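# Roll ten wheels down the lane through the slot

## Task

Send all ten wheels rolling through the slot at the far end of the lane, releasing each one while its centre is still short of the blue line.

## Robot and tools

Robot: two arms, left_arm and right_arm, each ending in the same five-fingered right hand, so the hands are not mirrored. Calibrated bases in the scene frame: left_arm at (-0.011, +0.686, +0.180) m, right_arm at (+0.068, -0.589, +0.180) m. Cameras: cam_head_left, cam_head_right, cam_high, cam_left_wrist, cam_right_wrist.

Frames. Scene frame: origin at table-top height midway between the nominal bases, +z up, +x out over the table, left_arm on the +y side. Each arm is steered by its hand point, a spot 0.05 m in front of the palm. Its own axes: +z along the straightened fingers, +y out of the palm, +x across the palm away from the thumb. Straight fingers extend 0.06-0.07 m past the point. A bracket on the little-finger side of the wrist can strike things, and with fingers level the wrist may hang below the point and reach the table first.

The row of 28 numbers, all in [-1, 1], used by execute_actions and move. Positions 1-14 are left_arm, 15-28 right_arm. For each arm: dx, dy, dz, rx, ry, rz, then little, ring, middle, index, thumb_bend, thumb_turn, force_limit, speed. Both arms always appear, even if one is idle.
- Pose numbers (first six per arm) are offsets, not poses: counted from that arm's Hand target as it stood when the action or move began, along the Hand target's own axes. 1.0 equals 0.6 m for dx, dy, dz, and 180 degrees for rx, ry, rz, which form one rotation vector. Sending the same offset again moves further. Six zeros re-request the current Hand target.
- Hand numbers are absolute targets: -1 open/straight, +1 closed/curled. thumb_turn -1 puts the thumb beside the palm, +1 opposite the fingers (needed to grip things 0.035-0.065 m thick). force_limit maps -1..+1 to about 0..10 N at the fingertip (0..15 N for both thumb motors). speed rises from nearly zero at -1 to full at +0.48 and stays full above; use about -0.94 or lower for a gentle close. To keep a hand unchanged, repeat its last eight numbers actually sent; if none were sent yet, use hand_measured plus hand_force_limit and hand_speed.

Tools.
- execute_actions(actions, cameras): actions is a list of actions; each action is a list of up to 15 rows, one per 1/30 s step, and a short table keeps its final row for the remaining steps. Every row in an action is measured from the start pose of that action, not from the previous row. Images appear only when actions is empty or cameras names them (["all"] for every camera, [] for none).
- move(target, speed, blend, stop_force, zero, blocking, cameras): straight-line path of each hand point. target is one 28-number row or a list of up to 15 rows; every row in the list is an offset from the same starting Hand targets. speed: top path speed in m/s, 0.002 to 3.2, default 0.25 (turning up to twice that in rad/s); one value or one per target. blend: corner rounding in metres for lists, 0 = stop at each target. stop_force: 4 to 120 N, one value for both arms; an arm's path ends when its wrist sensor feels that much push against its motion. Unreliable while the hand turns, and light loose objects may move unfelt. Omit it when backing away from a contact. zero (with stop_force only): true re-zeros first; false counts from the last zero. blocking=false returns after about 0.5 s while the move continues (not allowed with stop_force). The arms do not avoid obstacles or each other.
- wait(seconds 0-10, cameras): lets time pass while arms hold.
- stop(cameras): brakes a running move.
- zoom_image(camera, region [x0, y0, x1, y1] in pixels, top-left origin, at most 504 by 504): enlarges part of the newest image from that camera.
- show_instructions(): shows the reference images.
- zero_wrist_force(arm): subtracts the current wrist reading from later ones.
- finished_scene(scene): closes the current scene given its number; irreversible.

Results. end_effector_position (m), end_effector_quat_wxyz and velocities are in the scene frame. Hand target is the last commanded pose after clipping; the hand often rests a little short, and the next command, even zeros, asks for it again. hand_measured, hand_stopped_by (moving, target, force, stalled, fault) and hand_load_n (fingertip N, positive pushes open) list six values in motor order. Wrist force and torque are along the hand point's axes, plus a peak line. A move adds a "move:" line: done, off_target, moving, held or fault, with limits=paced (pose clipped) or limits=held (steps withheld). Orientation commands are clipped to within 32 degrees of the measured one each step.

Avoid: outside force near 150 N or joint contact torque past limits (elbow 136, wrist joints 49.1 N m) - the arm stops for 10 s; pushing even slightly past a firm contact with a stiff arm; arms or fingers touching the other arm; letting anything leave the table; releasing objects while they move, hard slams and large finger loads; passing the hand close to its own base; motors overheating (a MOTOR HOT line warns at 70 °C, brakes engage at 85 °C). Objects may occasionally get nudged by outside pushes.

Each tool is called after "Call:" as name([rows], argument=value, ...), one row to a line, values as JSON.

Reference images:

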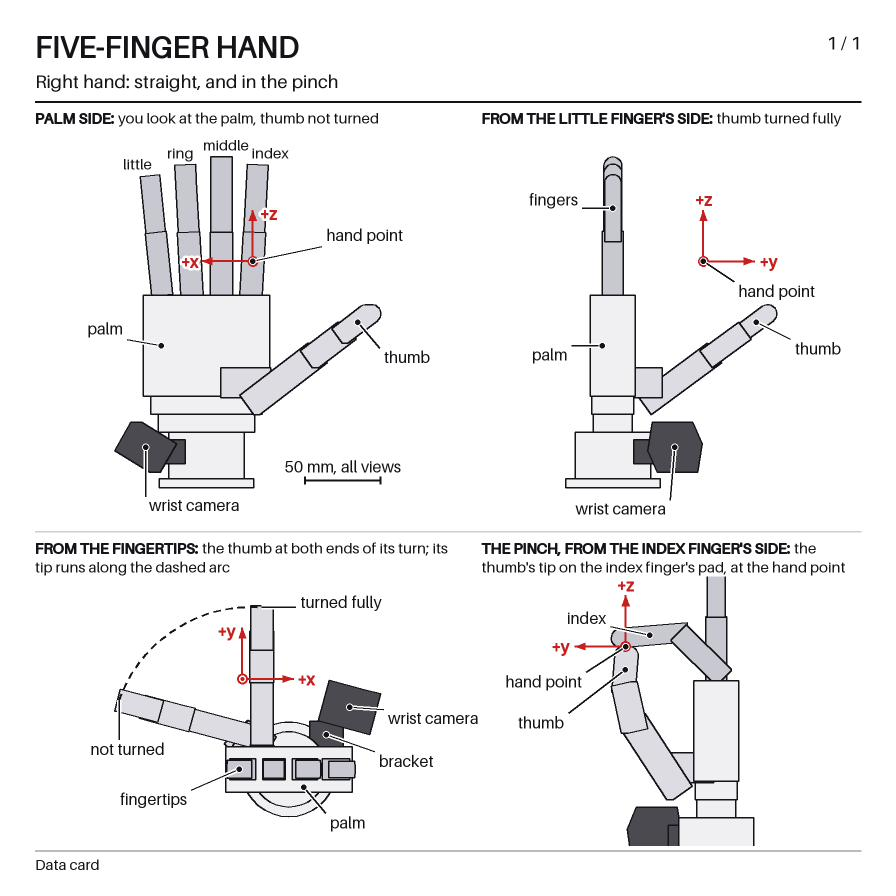

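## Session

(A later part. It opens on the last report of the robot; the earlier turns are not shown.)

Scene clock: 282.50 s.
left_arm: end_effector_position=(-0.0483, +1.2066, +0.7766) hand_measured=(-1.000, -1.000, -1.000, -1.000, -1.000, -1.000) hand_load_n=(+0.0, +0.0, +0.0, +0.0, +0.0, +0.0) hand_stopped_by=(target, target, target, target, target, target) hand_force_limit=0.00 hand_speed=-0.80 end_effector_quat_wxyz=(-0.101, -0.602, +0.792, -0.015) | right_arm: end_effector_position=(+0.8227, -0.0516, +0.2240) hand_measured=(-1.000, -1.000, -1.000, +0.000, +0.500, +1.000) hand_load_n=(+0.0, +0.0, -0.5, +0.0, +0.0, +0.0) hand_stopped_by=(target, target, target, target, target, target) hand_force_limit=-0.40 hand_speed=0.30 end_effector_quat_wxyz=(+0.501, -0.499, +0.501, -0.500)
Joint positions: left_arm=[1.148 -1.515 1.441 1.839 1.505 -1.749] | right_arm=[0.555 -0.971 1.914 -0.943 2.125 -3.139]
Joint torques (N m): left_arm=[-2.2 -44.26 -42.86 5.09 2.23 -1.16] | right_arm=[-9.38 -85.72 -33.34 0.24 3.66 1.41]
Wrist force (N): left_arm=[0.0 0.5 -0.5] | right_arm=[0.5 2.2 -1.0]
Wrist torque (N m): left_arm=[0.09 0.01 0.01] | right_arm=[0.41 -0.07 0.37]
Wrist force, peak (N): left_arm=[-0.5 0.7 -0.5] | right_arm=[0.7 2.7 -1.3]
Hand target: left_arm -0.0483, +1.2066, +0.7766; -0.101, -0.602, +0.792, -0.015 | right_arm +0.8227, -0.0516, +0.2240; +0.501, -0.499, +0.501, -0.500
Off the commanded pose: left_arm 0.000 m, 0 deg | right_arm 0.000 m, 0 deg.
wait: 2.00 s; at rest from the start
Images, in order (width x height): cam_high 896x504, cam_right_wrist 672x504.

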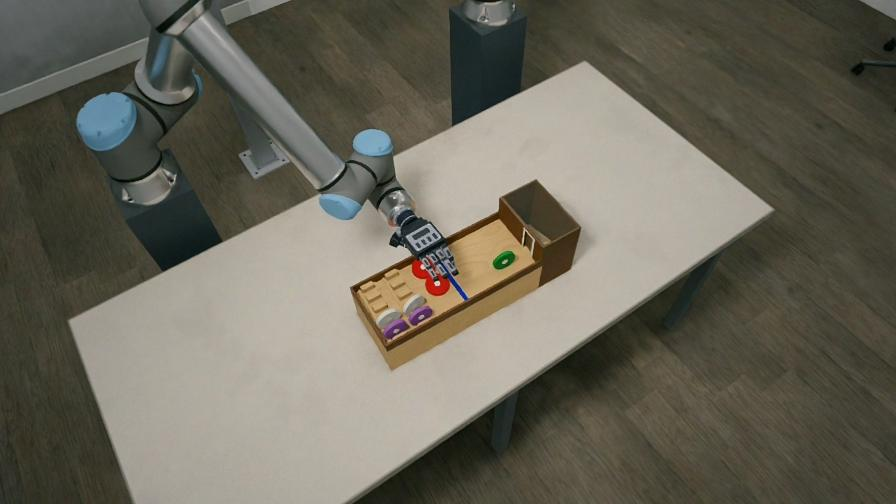

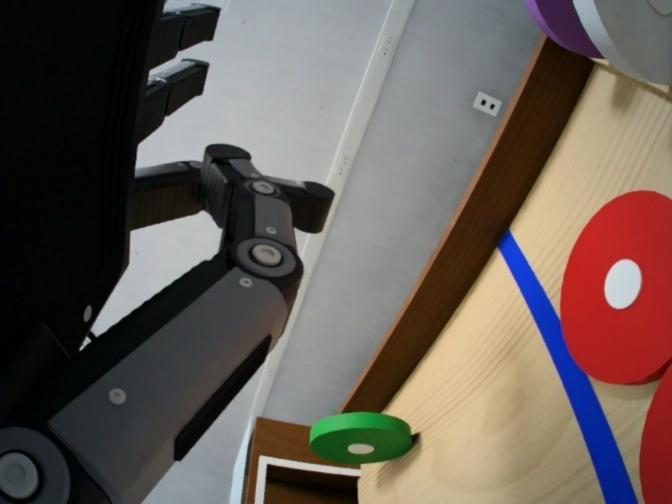

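Call:
wait(seconds=3.0, cameras=["cam_high", "cam_right_wrist"])

Call:
zoom_image(camera="cam_high", region=[400, 200, 550, 330])

Scene clock: 285.90 s.
left_arm: end_effector_position=(-0.0483, +1.2066, +0.7766) hand_measured=(-1.000, -1.000, -1.000, -1.000, -1.000, -1.000) hand_load_n=(+0.0, +0.0, +0.0, +0.0, +0.0, +0.0) hand_stopped_by=(target, target, target, target, target, target) hand_force_limit=0.00 hand_speed=-0.80 end_effector_quat_wxyz=(-0.101, -0.602, +0.792, -0.015) | right_arm: end_effector_position=(+0.8227, -0.0516, +0.2240) hand_measured=(-1.000, -1.000, -1.000, +0.000, +0.500, +1.000) hand_load_n=(+0.0, +0.0, +0.0, +0.0, +0.0, +0.0) hand_stopped_by=(target, target, target, target, target, target) hand_force_limit=-0.40 hand_speed=0.30 end_effector_quat_wxyz=(+0.501, -0.499, +0.501, -0.500)
Joint positions: left_arm=[1.148 -1.515 1.441 1.839 1.505 -1.749] | right_arm=[0.555 -0.971 1.914 -0.943 2.125 -3.139]
Joint torques (N m): left_arm=[-0.75 -45.03 -42.58 5.28 2.19 -1.34] | right_arm=[-10.79 -86.29 -32.56 -0.4 3.5 2.07]
Wrist force (N): left_arm=[-0.3 0.7 -0.2] | right_arm=[0.7 2.7 -1.1]
Wrist torque (N m): left_arm=[0.10 0.06 0.00] | right_arm=[0.49 -0.09 0.39]
Wrist force, peak (N): left_arm=[-0.5 0.8 -0.3] | right_arm=[0.7 2.7 -1.1]
Hand target: left_arm -0.0483, +1.2066, +0.7766; -0.101, -0.602, +0.792, -0.015 | right_arm +0.8227, -0.0516, +0.2240; +0.501, -0.499, +0.501, -0.500
Off the commanded pose: left_arm 0.000 m, 0 deg | right_arm 0.000 m, 0 deg.
wait: 3.00 s; at rest from the start
Images, in order (width x height): cam_high 896x504, cam_right_wrist 672x504.

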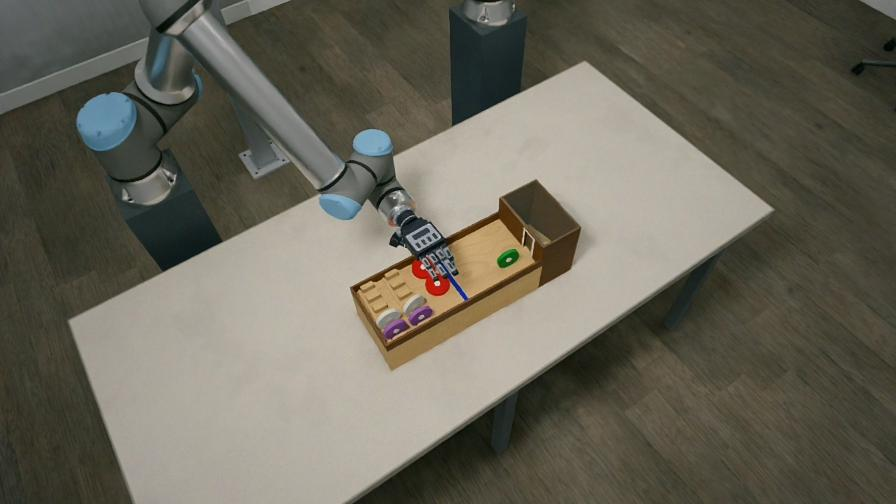

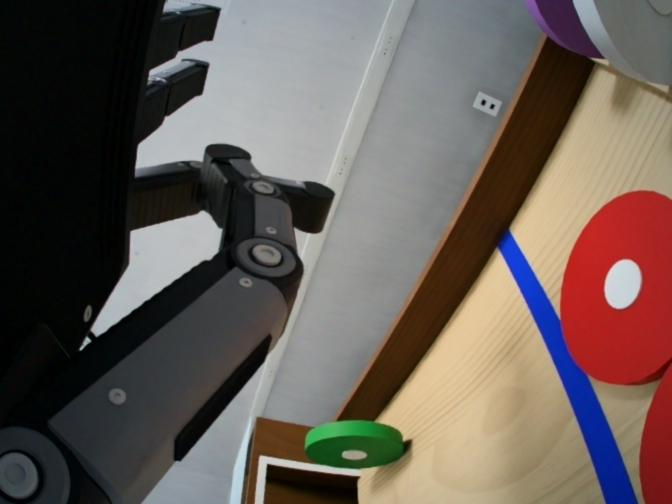

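Scaled by 3.360.

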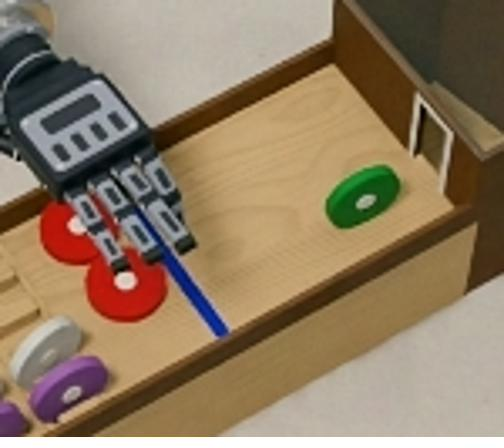

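Call:
move(target=[0,0,0,0,0,0,-1,-1,-1,-1,-1,-1,0,-0.8,-0.281,0,0.0322,0,0,0,-1,-1,-0.2,-0.2,-0.3,1,-0.4,0.3], speed=0.25, cameras=["cam_high", "cam_right_wrist"])

Call:
zoom_image(camera="cam_high", region=[450, 170, 600, 300])

Scene clock: 288.60 s.
left_arm: end_effector_position=(-0.0483, +1.2066, +0.7766) hand_measured=(-1.000, -1.000, -1.000, -1.000, -1.000, -1.000) hand_load_n=(+0.0, +0.0, +0.0, +0.0, +0.0, +0.0) hand_stopped_by=(target, target, target, target, target, target) hand_force_limit=0.00 hand_speed=-0.80 end_effector_quat_wxyz=(-0.101, -0.602, +0.792, -0.015) | right_arm: end_effector_position=(+0.8420, +0.1169, +0.2244) hand_measured=(-1.000, -1.000, -0.200, -0.200, -0.300, +1.000) hand_load_n=(+0.0, +0.0, +0.0, +0.0, +0.0, +0.0) hand_stopped_by=(target, target, target, target, target, target) hand_force_limit=-0.40 hand_speed=0.30 end_effector_quat_wxyz=(+0.501, -0.499, +0.501, -0.500)
Joint positions: left_arm=[1.148 -1.515 1.441 1.839 1.505 -1.749] | right_arm=[0.72 -0.815 1.595 -0.781 2.29 -3.14]
Joint torques (N m): left_arm=[0.29 -44.8 -42.61 5.24 2.19 -1.04] | right_arm=[14.45 -78.45 -39.2 0.31 4.24 2.02]
Wrist force (N): left_arm=[-0.1 0.3 -0.2] | right_arm=[0.2 2.3 -0.9]
Wrist torque (N m): left_arm=[0.04 0.02 0.01] | right_arm=[0.44 -0.04 0.18]
Wrist force, peak (N): left_arm=[-0.6 0.9 0.1] | right_arm=[2.3 2.4 -0.9]
Hand target: left_arm -0.0483, +1.2066, +0.7766; -0.101, -0.602, +0.792, -0.015 | right_arm +0.8420, +0.1170, +0.2244; +0.501, -0.499, +0.501, -0.500
Off the commanded pose: left_arm 0.000 m, 0 deg | right_arm 0.000 m, 0 deg.
move: done
Images, in order (width x height): cam_high 896x504, cam_right_wrist 672x504.

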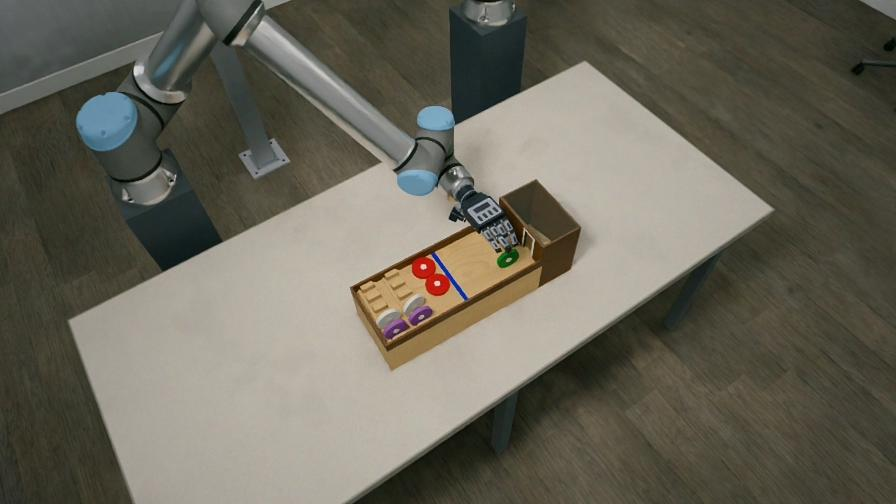

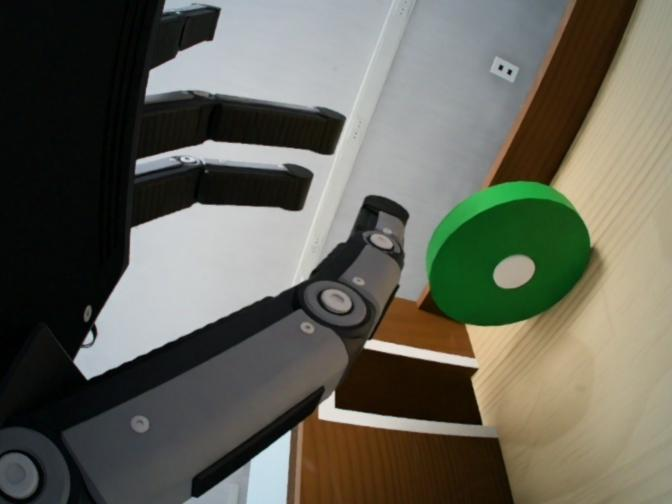

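Scaled by 3.360.

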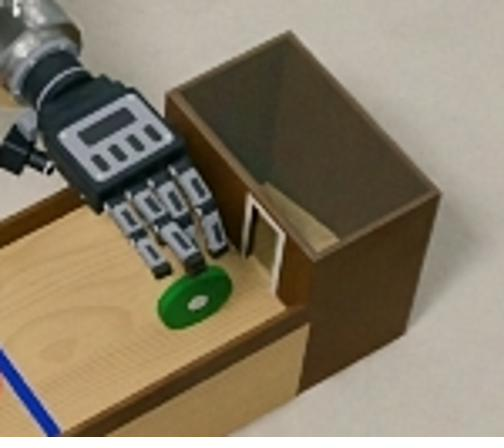

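Call:
move([
  [0,0,0,0,0,0,-1,-1,-1,-1,-1,-1,0,-0.8,0,0.06,0,0,0,0,-1,-1,-0.2,-0.2,-0.3,1,-0.4,0.3],
  [0,0,0,0,0,0,-1,-1,-1,-1,-1,-1,0,-0.8,0,0.1123,0,0,0,0,-1,-1,-0.2,-0.2,-0.3,1,-0.4,0.3],
], speed=[0.15, 0.04], stop_force=5, cameras=["cam_right_wrist"])

Call:
move(target=[0,0,0,0,0,0,-1,-1,-1,-1,-1,-1,0,-0.8,0,0,0,0,0,0,-1,-1,0.35,0.35,0.3,1,-0.4,-0.93], speed=0.05, cameras=["cam_right_wrist"])

Scene clock: 292.17 s.
left_arm: end_effector_position=(-0.0483, +1.2066, +0.7766) hand_measured=(-1.000, -1.000, -1.000, -1.000, -1.000, -1.000) hand_load_n=(+0.0, +0.0, +0.0, +0.0, +0.0, +0.0) hand_stopped_by=(target, target, target, target, target, target) hand_force_limit=0.00 hand_speed=-0.80 end_effector_quat_wxyz=(-0.101, -0.602, +0.792, -0.015) | right_arm: end_effector_position=(+0.8421, +0.1172, +0.1570) hand_measured=(-1.000, -1.000, -0.200, -0.200, -0.300, +1.000) hand_load_n=(+0.0, +0.0, +0.0, +0.0, +0.0, +0.0) hand_stopped_by=(target, target, target, target, target, target) hand_force_limit=-0.40 hand_speed=0.30 end_effector_quat_wxyz=(+0.501, -0.499, +0.501, -0.500)
Joint positions: left_arm=[1.148 -1.515 1.441 1.839 1.505 -1.749] | right_arm=[0.72 -0.734 1.597 -0.863 2.29 -3.14]
Joint torques (N m): left_arm=[-1.94 -44.61 -42.59 5.46 2.29 -1.27] | right_arm=[15.03 -81.8 -34.89 -3.78 3.83 -2.97]
Wrist force (N): left_arm=[0.0 0.2 -0.6] | right_arm=[0.1 2.3 -0.9]
Wrist torque (N m): left_arm=[0.06 0.02 0.01] | right_arm=[0.44 -0.02 0.22]
Wrist force, peak (N): left_arm=[0.0 0.6 0.5] | right_arm=[0.8 3.0 -1.1]
Hand target: left_arm -0.0483, +1.2066, +0.7766; -0.101, -0.602, +0.792, -0.015 | right_arm +0.8421, +0.1172, +0.1570; +0.501, -0.499, +0.501, -0.500
Off the commanded pose: left_arm 0.000 m, 0 deg | right_arm 0.000 m, 0 deg.
move: done
Images, in order (width x height): cam_right_wrist 672x504.

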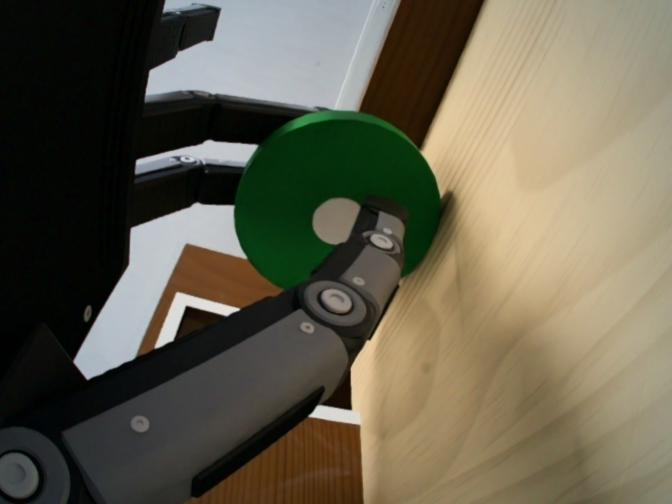

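Scene clock: 293.93 s.
left_arm: end_effector_position=(-0.0483, +1.2066, +0.7766) hand_measured=(-1.000, -1.000, -1.000, -1.000, -1.000, -1.000) hand_load_n=(+0.0, +0.0, +0.0, +0.0, +0.0, +0.0) hand_stopped_by=(target, target, target, target, target, target) hand_force_limit=0.00 hand_speed=-0.80 end_effector_quat_wxyz=(-0.101, -0.602, +0.792, -0.015) | right_arm: end_effector_position=(+0.8421, +0.1172, +0.1570) hand_measured=(-1.000, -1.000, +0.074, +0.080, -0.148, +1.000) hand_load_n=(+0.0, +0.0, +3.5, +5.0, +4.0, -0.5) hand_stopped_by=(target, target, force, force, force, target) hand_force_limit=-0.40 hand_speed=-0.93 end_effector_quat_wxyz=(+0.501, -0.499, +0.501, -0.500)
Joint positions: left_arm=[1.148 -1.515 1.441 1.839 1.505 -1.749] | right_arm=[0.72 -0.734 1.597 -0.863 2.29 -3.14]
Joint torques (N m): left_arm=[-0.34 -44.85 -42.99 5.17 2.1 -1.08] | right_arm=[12.94 -82.28 -33.73 -3.13 3.74 -2.98]
Wrist force (N): left_arm=[-0.2 -0.1 -0.2] | right_arm=[0.5 0.7 -0.5]
Wrist torque (N m): left_arm=[-0.01 0.05 -0.02] | right_arm=[0.45 -0.08 0.23]
Wrist force, peak (N): left_arm=[-0.1 0.1 -0.9] | right_arm=[0.6 2.7 -0.8]
Hand target: left_arm -0.0483, +1.2066, +0.7766; -0.101, -0.602, +0.792, -0.015 | right_arm +0.8421, +0.1172, +0.1570; +0.501, -0.499, +0.501, -0.500
Off the commanded pose: left_arm 0.000 m, 0 deg | right_arm 0.000 m, 0 deg.
move: done
Images, in order (width x height): cam_right_wrist 672x504.

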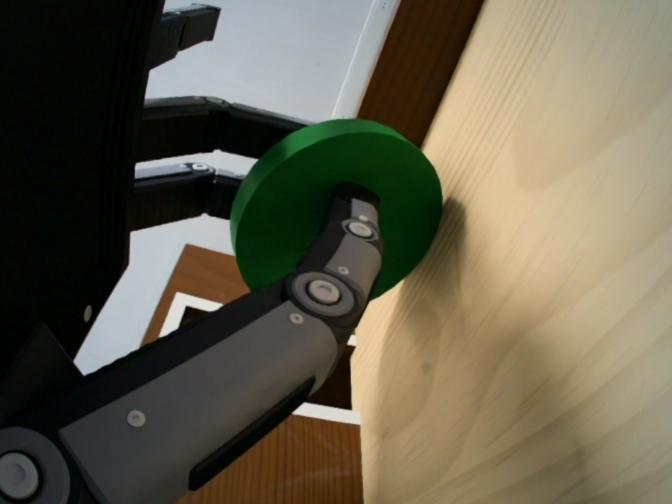

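Call:
move(target=[0,0,0,0,0,0,-1,-1,-1,-1,-1,-1,0,-0.8,0,0,0,0,0,0,-1,-1,-0.15,-0.15,-0.25,1,-0.4,-0.85], speed=0.05, cameras=["cam_right_wrist"])

Scene clock: 296.00 s.
left_arm: end_effector_position=(-0.0483, +1.2066, +0.7766) hand_measured=(-1.000, -1.000, -1.000, -1.000, -1.000, -1.000) hand_load_n=(+0.0, +0.0, +0.0, +0.0, +0.0, +0.0) hand_stopped_by=(target, target, target, target, target, target) hand_force_limit=0.00 hand_speed=-0.80 end_effector_quat_wxyz=(-0.101, -0.602, +0.792, -0.015) | right_arm: end_effector_position=(+0.8421, +0.1172, +0.1570) hand_measured=(-1.000, -1.000, -0.150, -0.150, -0.250, +1.000) hand_load_n=(+0.0, +0.0, +0.0, +0.0, +0.0, +0.0) hand_stopped_by=(target, target, target, target, target, target) hand_force_limit=-0.40 hand_speed=-0.85 end_effector_quat_wxyz=(+0.501, -0.499, +0.501, -0.500)
Joint positions: left_arm=[1.148 -1.515 1.441 1.839 1.505 -1.749] | right_arm=[0.72 -0.734 1.597 -0.863 2.29 -3.14]
Joint torques (N m): left_arm=[-1.7 -44.39 -43.3 5.15 2.57 -1.24] | right_arm=[11.14 -83.8 -29.78 -3.11 3.75 -2.62]
Wrist force (N): left_arm=[0.2 -0.2 0.1] | right_arm=[0.3 2.2 -1.0]
Wrist torque (N m): left_arm=[-0.05 -0.03 0.02] | right_arm=[0.43 -0.04 0.22]
Wrist force, peak (N): left_arm=[-0.6 0.6 -0.2] | right_arm=[0.6 2.4 -0.9]
Hand target: left_arm -0.0483, +1.2066, +0.7766; -0.101, -0.602, +0.792, -0.015 | right_arm +0.8421, +0.1172, +0.1570; +0.501, -0.499, +0.501, -0.500
Off the commanded pose: left_arm 0.000 m, 0 deg | right_arm 0.000 m, 0 deg.
move: done
Images, in order (width x height): cam_right_wrist 672x504.

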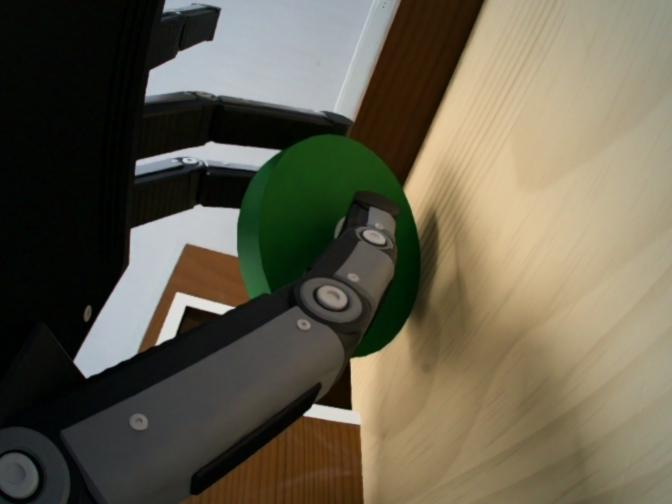

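Call:
move(target=[0,0,0,0,0,0,-1,-1,-1,-1,-1,-1,0,-0.8,0,0,0.01,0,0,0,-1,-1,-0.15,-0.15,-0.25,1,-0.4,-0.85], speed=0.03, cameras=["cam_right_wrist", "cam_high"])

Call:
zoom_image(camera="cam_high", region=[450, 170, 600, 300])

Scene clock: 297.57 s.
left_arm: end_effector_position=(-0.0483, +1.2066, +0.7766) hand_measured=(-1.000, -1.000, -1.000, -1.000, -1.000, -1.000) hand_load_n=(+0.0, +0.0, +0.0, +0.0, +0.0, +0.0) hand_stopped_by=(target, target, target, target, target, target) hand_force_limit=0.00 hand_speed=-0.80 end_effector_quat_wxyz=(-0.101, -0.602, +0.792, -0.015) | right_arm: end_effector_position=(+0.8480, +0.1172, +0.1570) hand_measured=(-1.000, -1.000, -0.150, -0.150, -0.250, +1.000) hand_load_n=(+0.0, +0.0, +0.0, +0.0, +0.0, +0.0) hand_stopped_by=(target, target, target, target, target, target) hand_force_limit=-0.40 hand_speed=-0.85 end_effector_quat_wxyz=(+0.501, -0.499, +0.501, -0.500)
Joint positions: left_arm=[1.148 -1.515 1.441 1.839 1.505 -1.749] | right_arm=[0.715 -0.73 1.588 -0.858 2.286 -3.14]
Joint torques (N m): left_arm=[-0.33 -44.24 -42.46 5.19 2.44 -1.26] | right_arm=[-9.79 -81.17 -35.55 -0.34 -3.86 -2.54]
Wrist force (N): left_arm=[0.2 -0.1 -0.4] | right_arm=[0.5 2.3 -1.0]
Wrist torque (N m): left_arm=[0.01 -0.01 0.01] | right_arm=[0.45 -0.07 0.24]
Wrist force, peak (N): left_arm=[-0.2 0.9 -0.5] | right_arm=[0.3 2.5 -1.2]
Hand target: left_arm -0.0483, +1.2066, +0.7766; -0.101, -0.602, +0.792, -0.015 | right_arm +0.8481, +0.1172, +0.1570; +0.501, -0.499, +0.501, -0.500
Off the commanded pose: left_arm 0.000 m, 0 deg | right_arm 0.000 m, 0 deg.
move: done
Images, in order (width x height): cam_high 896x504, cam_right_wrist 672x504.

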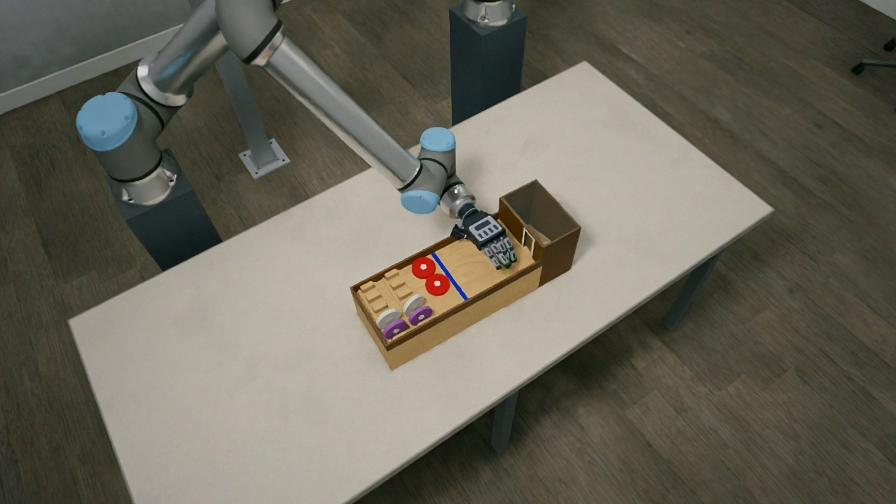

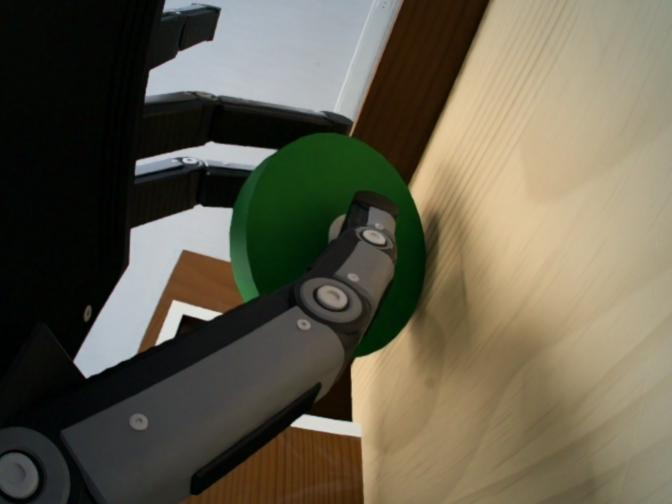

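Scaled by 3.360.

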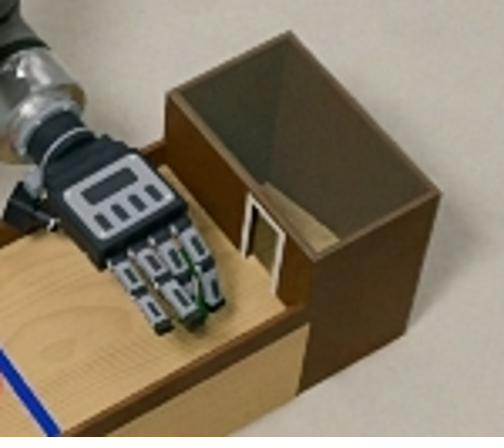

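Call:
move(target=[0,0,0,0,0,0,-1,-1,-1,-1,-1,-1,0,-0.8,0,0,0,0,0,0,-1,-1,-0.1,-0.1,0.0,1,-0.6,-0.92], speed=0.03, cameras=["cam_right_wrist", "cam_high"])

Scene clock: 301.10 s.
left_arm: end_effector_position=(-0.0483, +1.2066, +0.7766) hand_measured=(-1.000, -1.000, -1.000, -1.000, -1.000, -1.000) hand_load_n=(+0.0, +0.0, +0.0, -0.5, +0.0, +0.0) hand_stopped_by=(target, target, target, target, target, target) hand_force_limit=0.00 hand_speed=-0.80 end_effector_quat_wxyz=(-0.101, -0.602, +0.792, -0.015) | right_arm: end_effector_position=(+0.8481, +0.1172, +0.1570) hand_measured=(-1.000, -1.000, -0.100, -0.100, +0.000, +1.000) hand_load_n=(+0.0, +0.0, +0.0, +0.0, +0.0, +0.0) hand_stopped_by=(target, target, target, target, target, target) hand_force_limit=-0.60 hand_speed=-0.92 end_effector_quat_wxyz=(+0.501, -0.499, +0.501, -0.500)
Joint positions: left_arm=[1.148 -1.515 1.441 1.839 1.505 -1.749] | right_arm=[0.715 -0.73 1.588 -0.858 2.285 -3.14]
Joint torques (N m): left_arm=[-1.07 -44.47 -42.92 5.22 2.28 -1.66] | right_arm=[-4.76 -81.53 -34.57 0.01 -3.05 -0.22]
Wrist force (N): left_arm=[0.4 0.5 0.2] | right_arm=[0.7 2.2 -0.8]
Wrist torque (N m): left_arm=[0.06 -0.06 0.05] | right_arm=[0.43 -0.10 0.25]
Wrist force, peak (N): left_arm=[-0.5 0.7 -0.4] | right_arm=[0.4 2.4 -1.3]
Hand target: left_arm -0.0483, +1.2066, +0.7766; -0.101, -0.602, +0.792, -0.015 | right_arm +0.8481, +0.1172, +0.1570; +0.501, -0.499, +0.501, -0.500
Off the commanded pose: left_arm 0.000 m, 0 deg | right_arm 0.000 m, 0 deg.
move: done
Images, in order (width x height): cam_high 896x504, cam_right_wrist 672x504.

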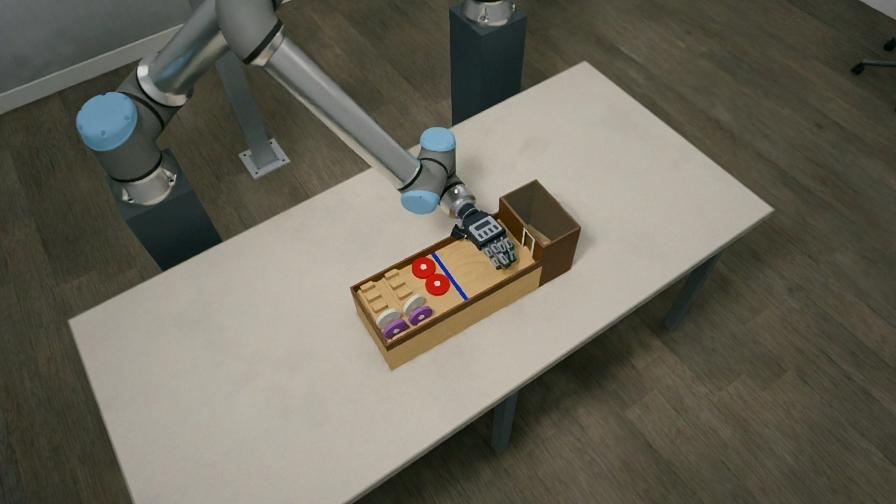

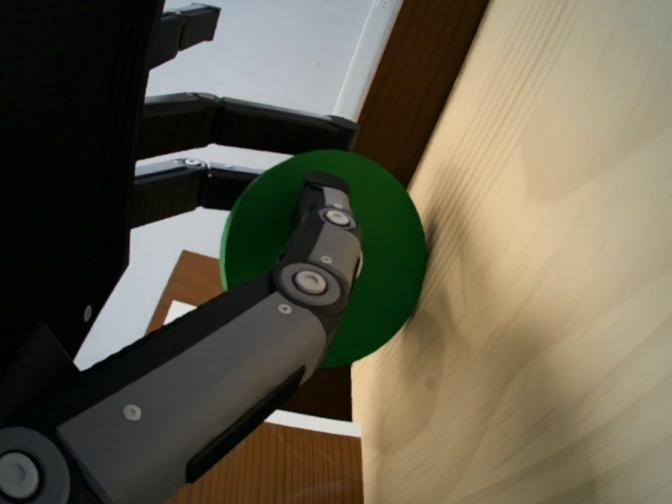

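Call:
move(target=[0,0,0,0,0,0,-1,-1,-1,-1,-1,-1,0,-0.8,-0.02,0,0,0,0,0,-1,-1,-0.1,-0.1,0.0,1,-0.6,-0.92], speed=0.03, cameras=["cam_right_wrist"])

Call:
move(target=[0,0,0,0,0,0,-1,-1,-1,-1,-1,-1,0,-0.8,0,0,0,0,0,0,-1,-1,0.35,0.35,0.3,1,-0.4,-0.94], speed=0.05, cameras=["cam_right_wrist"])

Scene clock: 302.63 s.
left_arm: end_effector_position=(-0.0483, +1.2066, +0.7766) hand_measured=(-1.000, -1.000, -1.000, -1.000, -1.000, -1.000) hand_load_n=(+0.0, +0.0, +0.0, +0.0, +0.0, +0.0) hand_stopped_by=(target, target, target, target, target, target) hand_force_limit=0.00 hand_speed=-0.80 end_effector_quat_wxyz=(-0.101, -0.602, +0.792, -0.015) | right_arm: end_effector_position=(+0.8481, +0.1290, +0.1570) hand_measured=(-1.000, -1.000, -0.100, -0.100, +0.000, +1.000) hand_load_n=(+0.0, -0.5, +0.0, +0.0, +0.5, +0.0) hand_stopped_by=(target, target, target, target, target, target) hand_force_limit=-0.60 hand_speed=-0.92 end_effector_quat_wxyz=(+0.501, -0.499, +0.501, -0.500)
Joint positions: left_arm=[1.148 -1.515 1.441 1.839 1.505 -1.749] | right_arm=[0.726 -0.72 1.565 -0.846 2.296 -3.14]
Joint torques (N m): left_arm=[-1.94 -44.6 -42.95 5.24 2.19 -1.51] | right_arm=[13.12 -79.44 -36.01 -0.05 3.75 -2.48]
Wrist force (N): left_arm=[-0.1 0.2 -0.2] | right_arm=[0.3 2.1 -1.2]
Wrist torque (N m): left_arm=[0.04 0.03 0.00] | right_arm=[0.42 -0.03 0.23]
Wrist force, peak (N): left_arm=[-0.4 0.7 -0.5] | right_arm=[0.6 2.4 -1.0]
Hand target: left_arm -0.0483, +1.2066, +0.7766; -0.101, -0.602, +0.792, -0.015 | right_arm +0.8481, +0.1292, +0.1570; +0.501, -0.499, +0.501, -0.500
Off the commanded pose: left_arm 0.000 m, 0 deg | right_arm 0.000 m, 0 deg.
move: done
Images, in order (width x height): cam_right_wrist 672x504.

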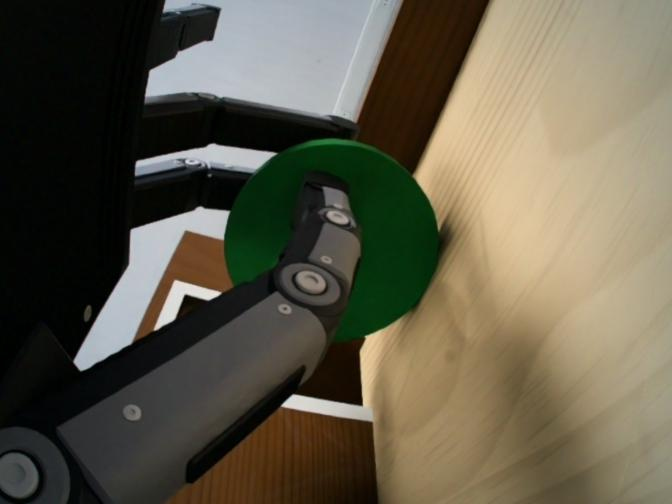

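Scene clock: 303.80 s.
left_arm: end_effector_position=(-0.0483, +1.2066, +0.7766) hand_measured=(-1.000, -1.000, -1.000, -1.000, -1.000, -1.000) hand_load_n=(+0.0, +0.0, +0.0, +0.0, +0.0, +0.0) hand_stopped_by=(target, target, target, target, target, target) hand_force_limit=0.00 hand_speed=-0.80 end_effector_quat_wxyz=(-0.101, -0.602, +0.792, -0.015) | right_arm: end_effector_position=(+0.8481, +0.1292, +0.1571) hand_measured=(-1.000, -1.000, +0.000, +0.052, +0.050, +1.000) hand_load_n=(+0.0, +0.0, +0.0, +3.5, +2.0, -0.5) hand_stopped_by=(target, target, force, force, force, target) hand_force_limit=-0.40 hand_speed=-0.94 end_effector_quat_wxyz=(+0.501, -0.499, +0.501, -0.500)
Joint positions: left_arm=[1.148 -1.515 1.441 1.839 1.505 -1.749] | right_arm=[0.726 -0.719 1.565 -0.845 2.296 -3.14]
Joint torques (N m): left_arm=[-1.16 -44.57 -43.34 5.38 2.47 -1.51] | right_arm=[11.25 -85.44 -32.68 0.08 3.38 -2.2]
Wrist force (N): left_arm=[-0.1 0.0 0.0] | right_arm=[0.6 0.9 -0.4]
Wrist torque (N m): left_arm=[0.00 0.02 0.00] | right_arm=[0.45 -0.09 0.26]
Wrist force, peak (N): left_arm=[-0.1 1.0 -0.2] | right_arm=[0.3 2.3 -1.2]
Hand target: left_arm -0.0483, +1.2066, +0.7766; -0.101, -0.602, +0.792, -0.015 | right_arm +0.8481, +0.1292, +0.1570; +0.501, -0.499, +0.501, -0.500
Off the commanded pose: left_arm 0.000 m, 0 deg | right_arm 0.000 m, 0 deg.
move: done
Images, in order (width x height): cam_right_wrist 672x504.

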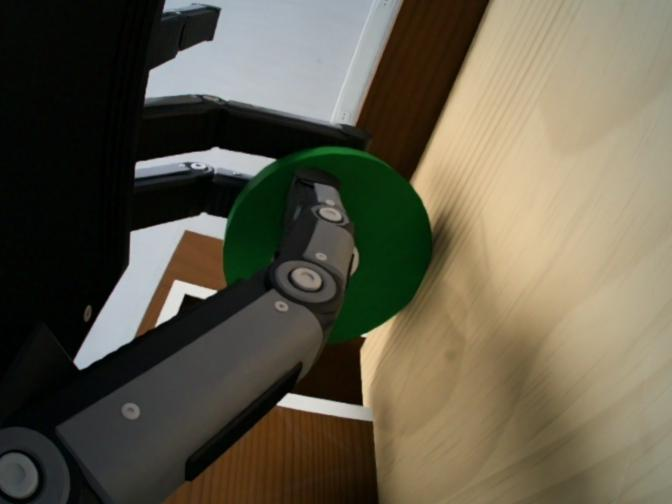

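Call:
move(target=[0,0,0,0,0,0,-1,-1,-1,-1,-1,-1,0,-0.8,0,0,0,0,0,0,-1,-1,0.3,0.35,0.3,1,-0.5,-0.94], speed=0.05, cameras=["cam_right_wrist"])

Call:
move(target=[0,0,0,0,0,0,-1,-1,-1,-1,-1,-1,0,-0.8,0,-0.03,0,0,0,0,-1,-1,0.3,0.35,0.3,1,-0.5,-0.94], speed=0.05, cameras=["cam_right_wrist", "cam_high"])

Call:
zoom_image(camera="cam_high", region=[450, 170, 600, 300])

Scene clock: 304.90 s.
left_arm: end_effector_position=(-0.0483, +1.2066, +0.7766) hand_measured=(-1.000, -1.000, -1.000, -1.000, -1.000, -1.000) hand_load_n=(+0.0, +0.0, +0.0, +0.0, +0.0, +0.0) hand_stopped_by=(target, target, target, target, target, target) hand_force_limit=0.00 hand_speed=-0.80 end_effector_quat_wxyz=(-0.101, -0.602, +0.792, -0.015) | right_arm: end_effector_position=(+0.8481, +0.1292, +0.1571) hand_measured=(-1.000, -1.000, +0.022, +0.052, +0.050, +1.000) hand_load_n=(+0.0, -0.5, +3.0, +3.0, +2.0, +1.5) hand_stopped_by=(target, target, force, force, force, target) hand_force_limit=-0.50 hand_speed=-0.94 end_effector_quat_wxyz=(+0.501, -0.499, +0.501, -0.500)
Joint positions: left_arm=[1.148 -1.515 1.441 1.839 1.505 -1.749] | right_arm=[0.726 -0.719 1.565 -0.845 2.296 -3.14]
Joint torques (N m): left_arm=[-1.1 -45.07 -43.02 4.97 2.37 -1.33] | right_arm=[10.66 -84.94 -27.1 0.03 2.78 -2.58]
Wrist force (N): left_arm=[-0.4 0.3 0.0] | right_arm=[0.5 1.9 -0.5]
Wrist torque (N m): left_arm=[0.03 0.06 -0.01] | right_arm=[0.40 -0.06 0.22]
Wrist force, peak (N): left_arm=[-0.3 0.9 0.0] | right_arm=[0.8 1.9 -1.2]
Hand target: left_arm -0.0483, +1.2066, +0.7766; -0.101, -0.602, +0.792, -0.015 | right_arm +0.8481, +0.1292, +0.1570; +0.501, -0.499, +0.501, -0.500
Off the commanded pose: left_arm 0.000 m, 0 deg | right_arm 0.000 m, 0 deg.
move: done
Images, in order (width x height): cam_right_wrist 672x504.

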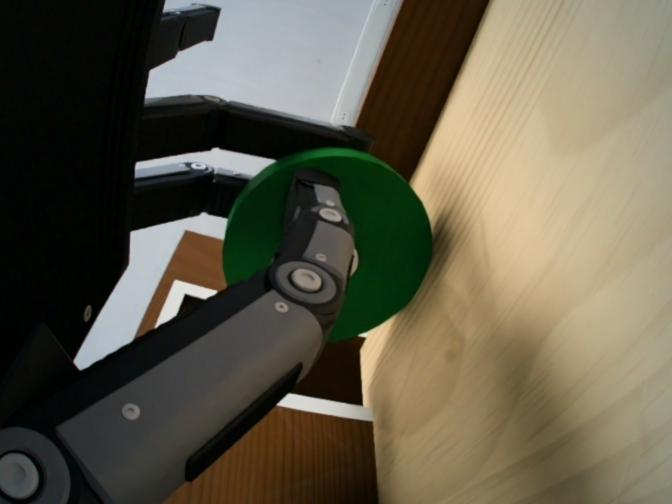

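Scene clock: 305.70 s.
left_arm: end_effector_position=(-0.0483, +1.2066, +0.7766) hand_measured=(-1.000, -1.000, -1.000, -1.000, -1.000, -1.000) hand_load_n=(+0.0, +0.0, +0.0, +0.0, +0.0, +0.0) hand_stopped_by=(target, target, target, target, target, target) hand_force_limit=0.00 hand_speed=-0.80 end_effector_quat_wxyz=(-0.101, -0.602, +0.792, -0.015) | right_arm: end_effector_position=(+0.8480, +0.1291, +0.1749) hand_measured=(-1.000, -1.000, +0.022, +0.052, +0.050, +1.000) hand_load_n=(+0.0, +0.0, +3.5, +3.0, +2.0, +1.0) hand_stopped_by=(target, target, force, force, force, target) hand_force_limit=-0.50 hand_speed=-0.94 end_effector_quat_wxyz=(+0.501, -0.499, +0.501, -0.500)
Joint positions: left_arm=[1.148 -1.515 1.441 1.839 1.505 -1.749] | right_arm=[0.726 -0.741 1.565 -0.825 2.296 -3.14]
Joint torques (N m): left_arm=[-2.63 -44.93 -42.43 5.15 2.65 -1.36] | right_arm=[5.2 -104.53 -23.29 -0.01 -0.65 -1.66]
Wrist force (N): left_arm=[0.5 -0.1 0.1] | right_arm=[0.7 2.5 -0.9]
Wrist torque (N m): left_arm=[-0.02 -0.07 0.03] | right_arm=[0.44 -0.10 0.27]
Wrist force, peak (N): left_arm=[0.0 0.5 -0.6] | right_arm=[0.5 2.6 -1.1]
Hand target: left_arm -0.0483, +1.2066, +0.7766; -0.101, -0.602, +0.792, -0.015 | right_arm +0.8481, +0.1291, +0.1750; +0.501, -0.499, +0.501, -0.500
Off the commanded pose: left_arm 0.000 m, 0 deg | right_arm 0.000 m, 0 deg.
move: done
Images, in order (width x height): cam_high 896x504, cam_right_wrist 672x504.

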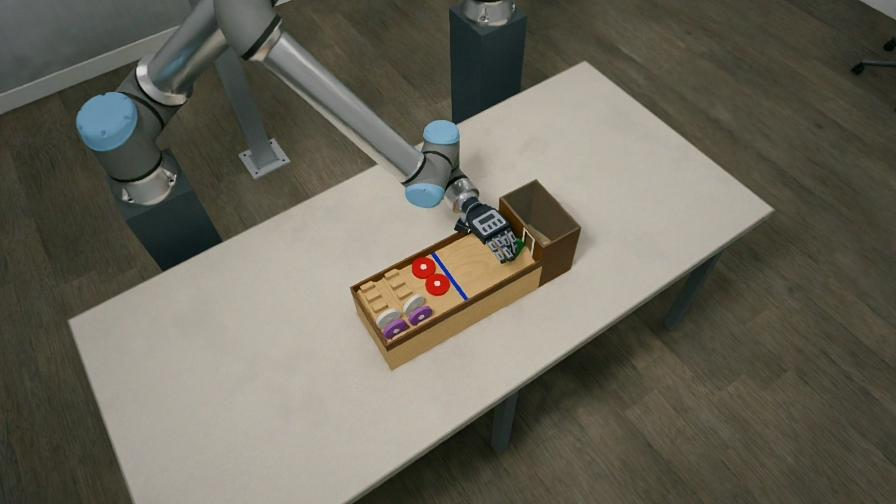

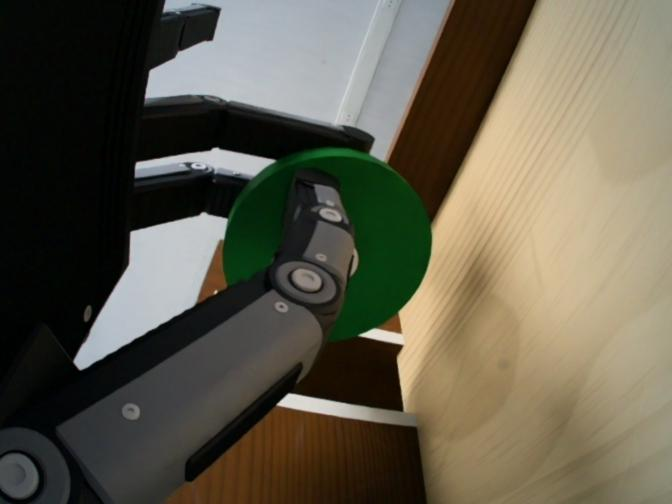

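Scaled by 3.360.

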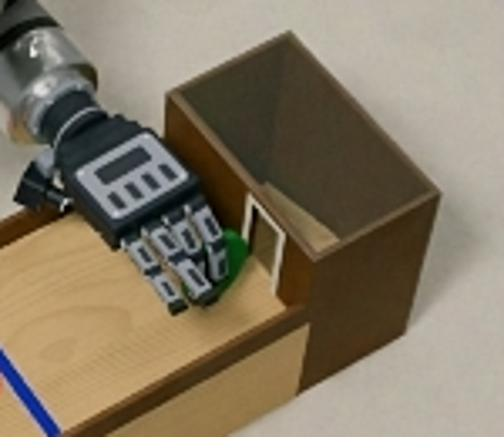

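Call:
move([
  [0,0,0,0,0,0,-1,-1,-1,-1,-1,-1,0,-0.8,0.05,-0.0417,0,0,0,0,-1,-1,0.3,0.35,0.3,1,-0.5,-0.94],
  [0,0,0,0,0,0,-1,-1,-1,-1,-1,-1,0,-0.8,0.3418,-0.0417,-0.0152,0,0,0,-1,-1,0.3,0.35,0.3,1,-0.5,-0.94],
], speed=0.2, blend=[0.02, 0])

Call:
move([
  [0,0,0,0,0,0,-1,-1,-1,-1,-1,-1,0,-0.8,0,0.0533,0,0,0,0,-1,-1,0.3,0.35,0.3,1,-0.5,-0.94],
  [0,0,0,0,0,0,-1,-1,-1,-1,-1,-1,0,-0.8,0,0.0833,0,0,0,0,-1,-1,0.3,0.35,0.3,1,-0.5,-0.94],
], speed=[0.12, 0.012], stop_force=4, cameras=["cam_right_wrist", "cam_high"])

Call:
zoom_image(camera="cam_high", region=[380, 210, 530, 330])

Scene clock: 308.47 s.
left_arm: end_effector_position=(-0.0483, +1.2066, +0.7766) hand_measured=(-1.000, -1.000, -1.000, -1.000, -1.000, -1.000) hand_load_n=(+0.0, +0.0, +0.0, +0.0, +0.0, +0.0) hand_stopped_by=(target, target, target, target, target, target) hand_force_limit=0.00 hand_speed=-0.80 end_effector_quat_wxyz=(-0.101, -0.602, +0.792, -0.015) | right_arm: end_effector_position=(+0.8389, -0.0759, +0.1996) hand_measured=(-1.000, -1.000, +0.022, +0.052, +0.050, +1.000) hand_load_n=(+0.0, +0.0, +3.5, +2.5, +2.0, +1.0) hand_stopped_by=(target, target, force, force, force, target) hand_force_limit=-0.50 hand_speed=-0.94 end_effector_quat_wxyz=(+0.501, -0.499, +0.501, -0.500)
Joint positions: left_arm=[1.148 -1.515 1.441 1.839 1.505 -1.749] | right_arm=[0.512 -0.942 1.928 -0.987 2.082 -3.139]
Joint torques (N m): left_arm=[-1.1 -44.74 -43.32 5.19 2.72 -1.4] | right_arm=[-7.87 -83.84 -16.64 -4.2 -3.75 -2.68]
Wrist force (N): left_arm=[0.1 0.2 -0.4] | right_arm=[0.5 2.4 -1.1]
Wrist torque (N m): left_arm=[0.04 0.00 0.01] | right_arm=[0.40 -0.07 0.39]
Wrist force, peak (N): left_arm=[-0.3 0.4 -0.8] | right_arm=[2.1 2.7 -1.1]
Hand target: left_arm -0.0483, +1.2066, +0.7766; -0.101, -0.602, +0.792, -0.015 | right_arm +0.8389, -0.0760, +0.1996; +0.501, -0.499, +0.501, -0.500
Off the commanded pose: left_arm 0.000 m, 0 deg | right_arm 0.000 m, 0 deg.
move: done; blend cut to 0.0195 m at target 1

Scene clock: 310.80 s.
left_arm: end_effector_position=(-0.0483, +1.2066, +0.7766) hand_measured=(-1.000, -1.000, -1.000, -1.000, -1.000, -1.000) hand_load_n=(+0.0, +0.0, +0.0, +0.0, +0.0, +0.0) hand_stopped_by=(target, target, target, target, target, target) hand_force_limit=0.00 hand_speed=-0.80 end_effector_quat_wxyz=(-0.101, -0.602, +0.792, -0.015) | right_arm: end_effector_position=(+0.8389, -0.0759, +0.1563) hand_measured=(-1.000, -1.000, +0.022, +0.050, +0.050, +1.000) hand_load_n=(+0.0, +0.0, +2.5, +3.5, +0.0, +0.5) hand_stopped_by=(target, target, force, force, force, target) hand_force_limit=-0.50 hand_speed=-0.94 end_effector_quat_wxyz=(+0.501, -0.499, +0.501, -0.500)
Joint positions: left_arm=[1.148 -1.515 1.441 1.839 1.505 -1.749] | right_arm=[0.512 -0.878 1.928 -1.051 2.082 -3.139]
Joint torques (N m): left_arm=[0.58 -44.47 -43.35 4.92 2.46 -1.67] | right_arm=[7.99 -87.16 -16.88 -0.03 1.89 -2.34]
Wrist force (N): left_arm=[-0.2 0.0 -0.5] | right_arm=[0.4 2.6 -1.1]
Wrist torque (N m): left_arm=[0.03 0.05 -0.01] | right_arm=[0.43 -0.05 0.39]
Wrist force, peak (N): left_arm=[-0.4 0.9 -0.2] | right_arm=[2.6 -3.3 -0.9]
Hand target: left_arm -0.0483, +1.2066, +0.7766; -0.101, -0.602, +0.792, -0.015 | right_arm +0.8389, -0.0759, +0.1563; +0.501, -0.499, +0.501, -0.500 (not the last commanded pose)
Off the commanded pose: left_arm 0.000 m, 0 deg | right_arm 0.007 m, 0 deg.
move: contact (right_arm); path passed 1 of 2 targets
Images, in order (width x height): cam_high 896x504, cam_right_wrist 672x504.

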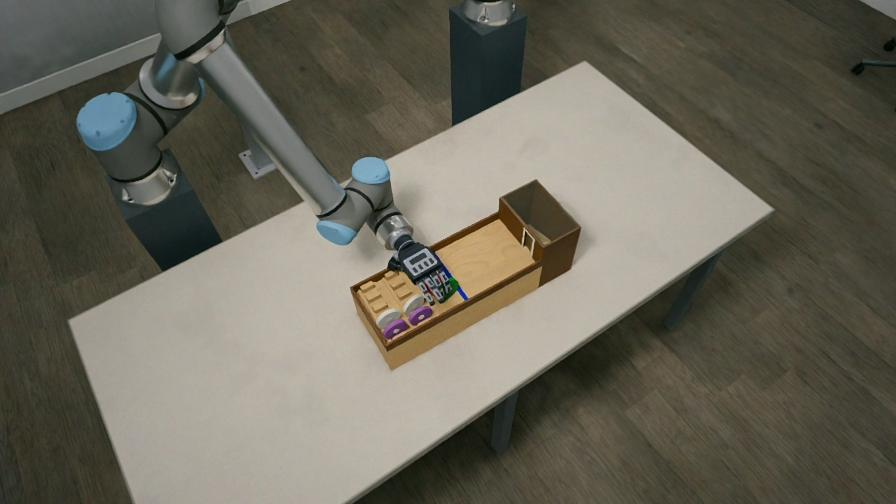

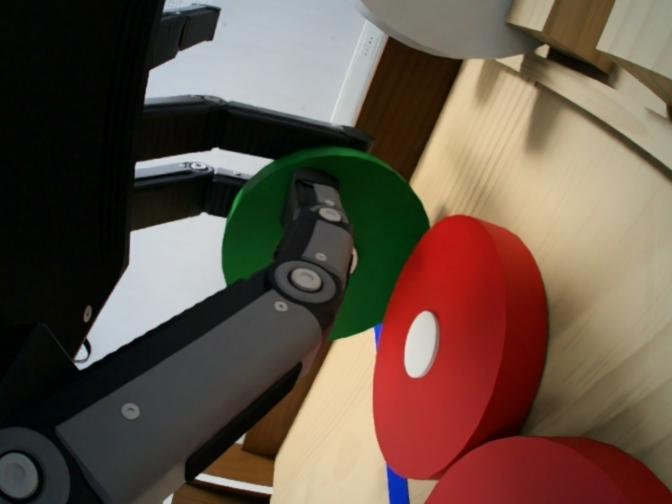

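Scaled by 3.360.

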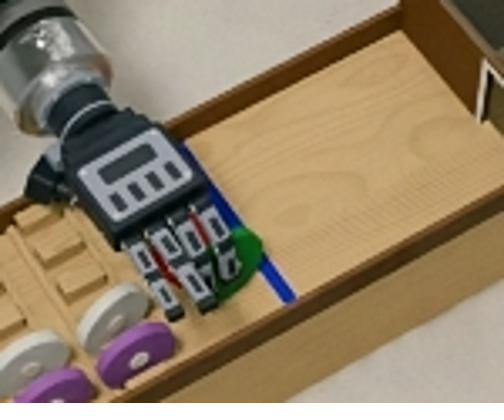

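Call:
move(target=[0,0,0,0,0,0,-1,-1,-1,-1,-1,-1,0,-0.8,0,-0.007,0,0,0.018,0,-1,-1,0.3,0.35,0.3,1,-0.5,-0.94], speed=0.05)

Call:
move(target=[0,0,0,0,0,0,-1,-1,-1,-1,-1,-1,0,-0.8,0,0.02,0,0,0,0,-1,-1,0.3,0.35,0.3,1,-0.5,-0.94], speed=0.012, stop_force=7, cameras=["cam_right_wrist"])

Scene clock: 312.50 s.
left_arm: end_effector_position=(-0.0483, +1.2066, +0.7766) hand_measured=(-1.000, -1.000, -1.000, -1.000, -1.000, -1.000) hand_load_n=(+0.0, +0.0, +0.0, +0.0, +0.0, +0.0) hand_stopped_by=(target, target, target, target, target, target) hand_force_limit=0.00 hand_speed=-0.80 end_effector_quat_wxyz=(-0.101, -0.602, +0.792, -0.015) | right_arm: end_effector_position=(+0.8389, -0.0759, +0.1605) hand_measured=(-1.000, -1.000, +0.022, +0.050, +0.050, +1.000) hand_load_n=(+0.0, +0.0, +3.0, +3.5, +0.0, +0.5) hand_stopped_by=(target, target, force, force, force, target) hand_force_limit=-0.50 hand_speed=-0.94 end_effector_quat_wxyz=(+0.486, -0.485, +0.514, -0.513)
Joint positions: left_arm=[1.148 -1.515 1.441 1.839 1.505 -1.749] | right_arm=[0.532 -0.875 1.908 -1.033 2.159 -3.139]
Joint torques (N m): left_arm=[0.06 -44.67 -43.1 5.31 2.48 -1.4] | right_arm=[11.92 -67.86 -29.67 -0.18 2.92 0.22]
Wrist force (N): left_arm=[0.3 0.4 0.0] | right_arm=[0.5 2.6 -1.1]
Wrist torque (N m): left_arm=[0.06 -0.04 0.03] | right_arm=[0.44 -0.08 0.39]
Wrist force, peak (N): left_arm=[0.1 0.7 -0.5] | right_arm=[0.2 2.9 -1.5]
Hand target: left_arm -0.0483, +1.2066, +0.7766; -0.101, -0.602, +0.792, -0.015 | right_arm +0.8389, -0.0759, +0.1605; +0.486, -0.485, +0.514, -0.513
Off the commanded pose: left_arm 0.000 m, 0 deg | right_arm 0.000 m, 0 deg.
move: done

Scene clock: 313.97 s.
left_arm: end_effector_position=(-0.0483, +1.2066, +0.7766) hand_measured=(-1.000, -1.000, -1.000, -1.000, -1.000, -1.000) hand_load_n=(+0.0, +0.0, +0.0, +0.0, +0.0, +0.0) hand_stopped_by=(target, target, target, target, target, target) hand_force_limit=0.00 hand_speed=-0.80 end_effector_quat_wxyz=(-0.101, -0.602, +0.792, -0.015) | right_arm: end_effector_position=(+0.8390, -0.0759, +0.1558) hand_measured=(-1.000, -1.000, +0.022, +0.050, +0.050, +1.000) hand_load_n=(+0.0, +0.0, +2.5, +4.5, -2.0, +0.0) hand_stopped_by=(target, target, force, force, force, target) hand_force_limit=-0.50 hand_speed=-0.94 end_effector_quat_wxyz=(+0.486, -0.485, +0.514, -0.513)
Joint positions: left_arm=[1.148 -1.515 1.441 1.839 1.505 -1.749] | right_arm=[0.533 -0.868 1.907 -1.039 2.159 -3.139]
Joint torques (N m): left_arm=[-1.73 -44.75 -41.76 5.22 2.44 -1.42] | right_arm=[11.25 -90.94 -16.99 -0.24 1.42 0.56]
Wrist force (N): left_arm=[0.0 0.1 -0.3] | right_arm=[0.2 2.5 -1.3]
Wrist torque (N m): left_arm=[0.03 0.02 0.00] | right_arm=[0.48 -0.04 0.38]
Wrist force, peak (N): left_arm=[-0.9 -0.2 -0.1] | right_arm=[3.3 -5.4 -1.2]
Hand target: left_arm -0.0483, +1.2066, +0.7766; -0.101, -0.602, +0.792, -0.015 | right_arm +0.8390, -0.0759, +0.1558; +0.486, -0.485, +0.514, -0.513 (not the last commanded pose)
Off the commanded pose: left_arm 0.000 m, 0 deg | right_arm 0.007 m, 0 deg.
move: contact (right_arm)
Images, in order (width x height): cam_right_wrist 672x504.

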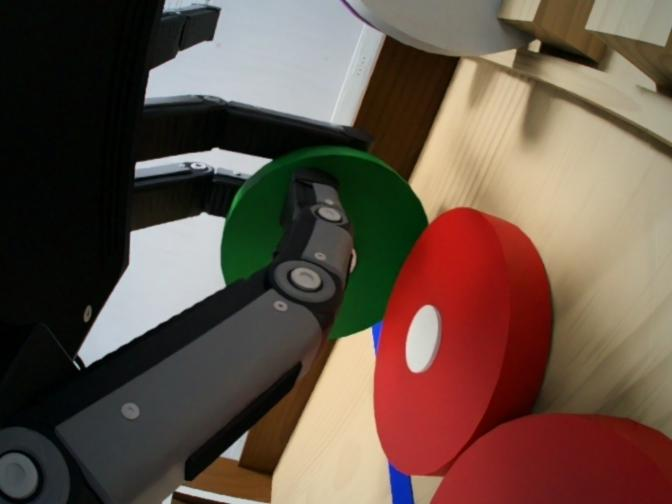

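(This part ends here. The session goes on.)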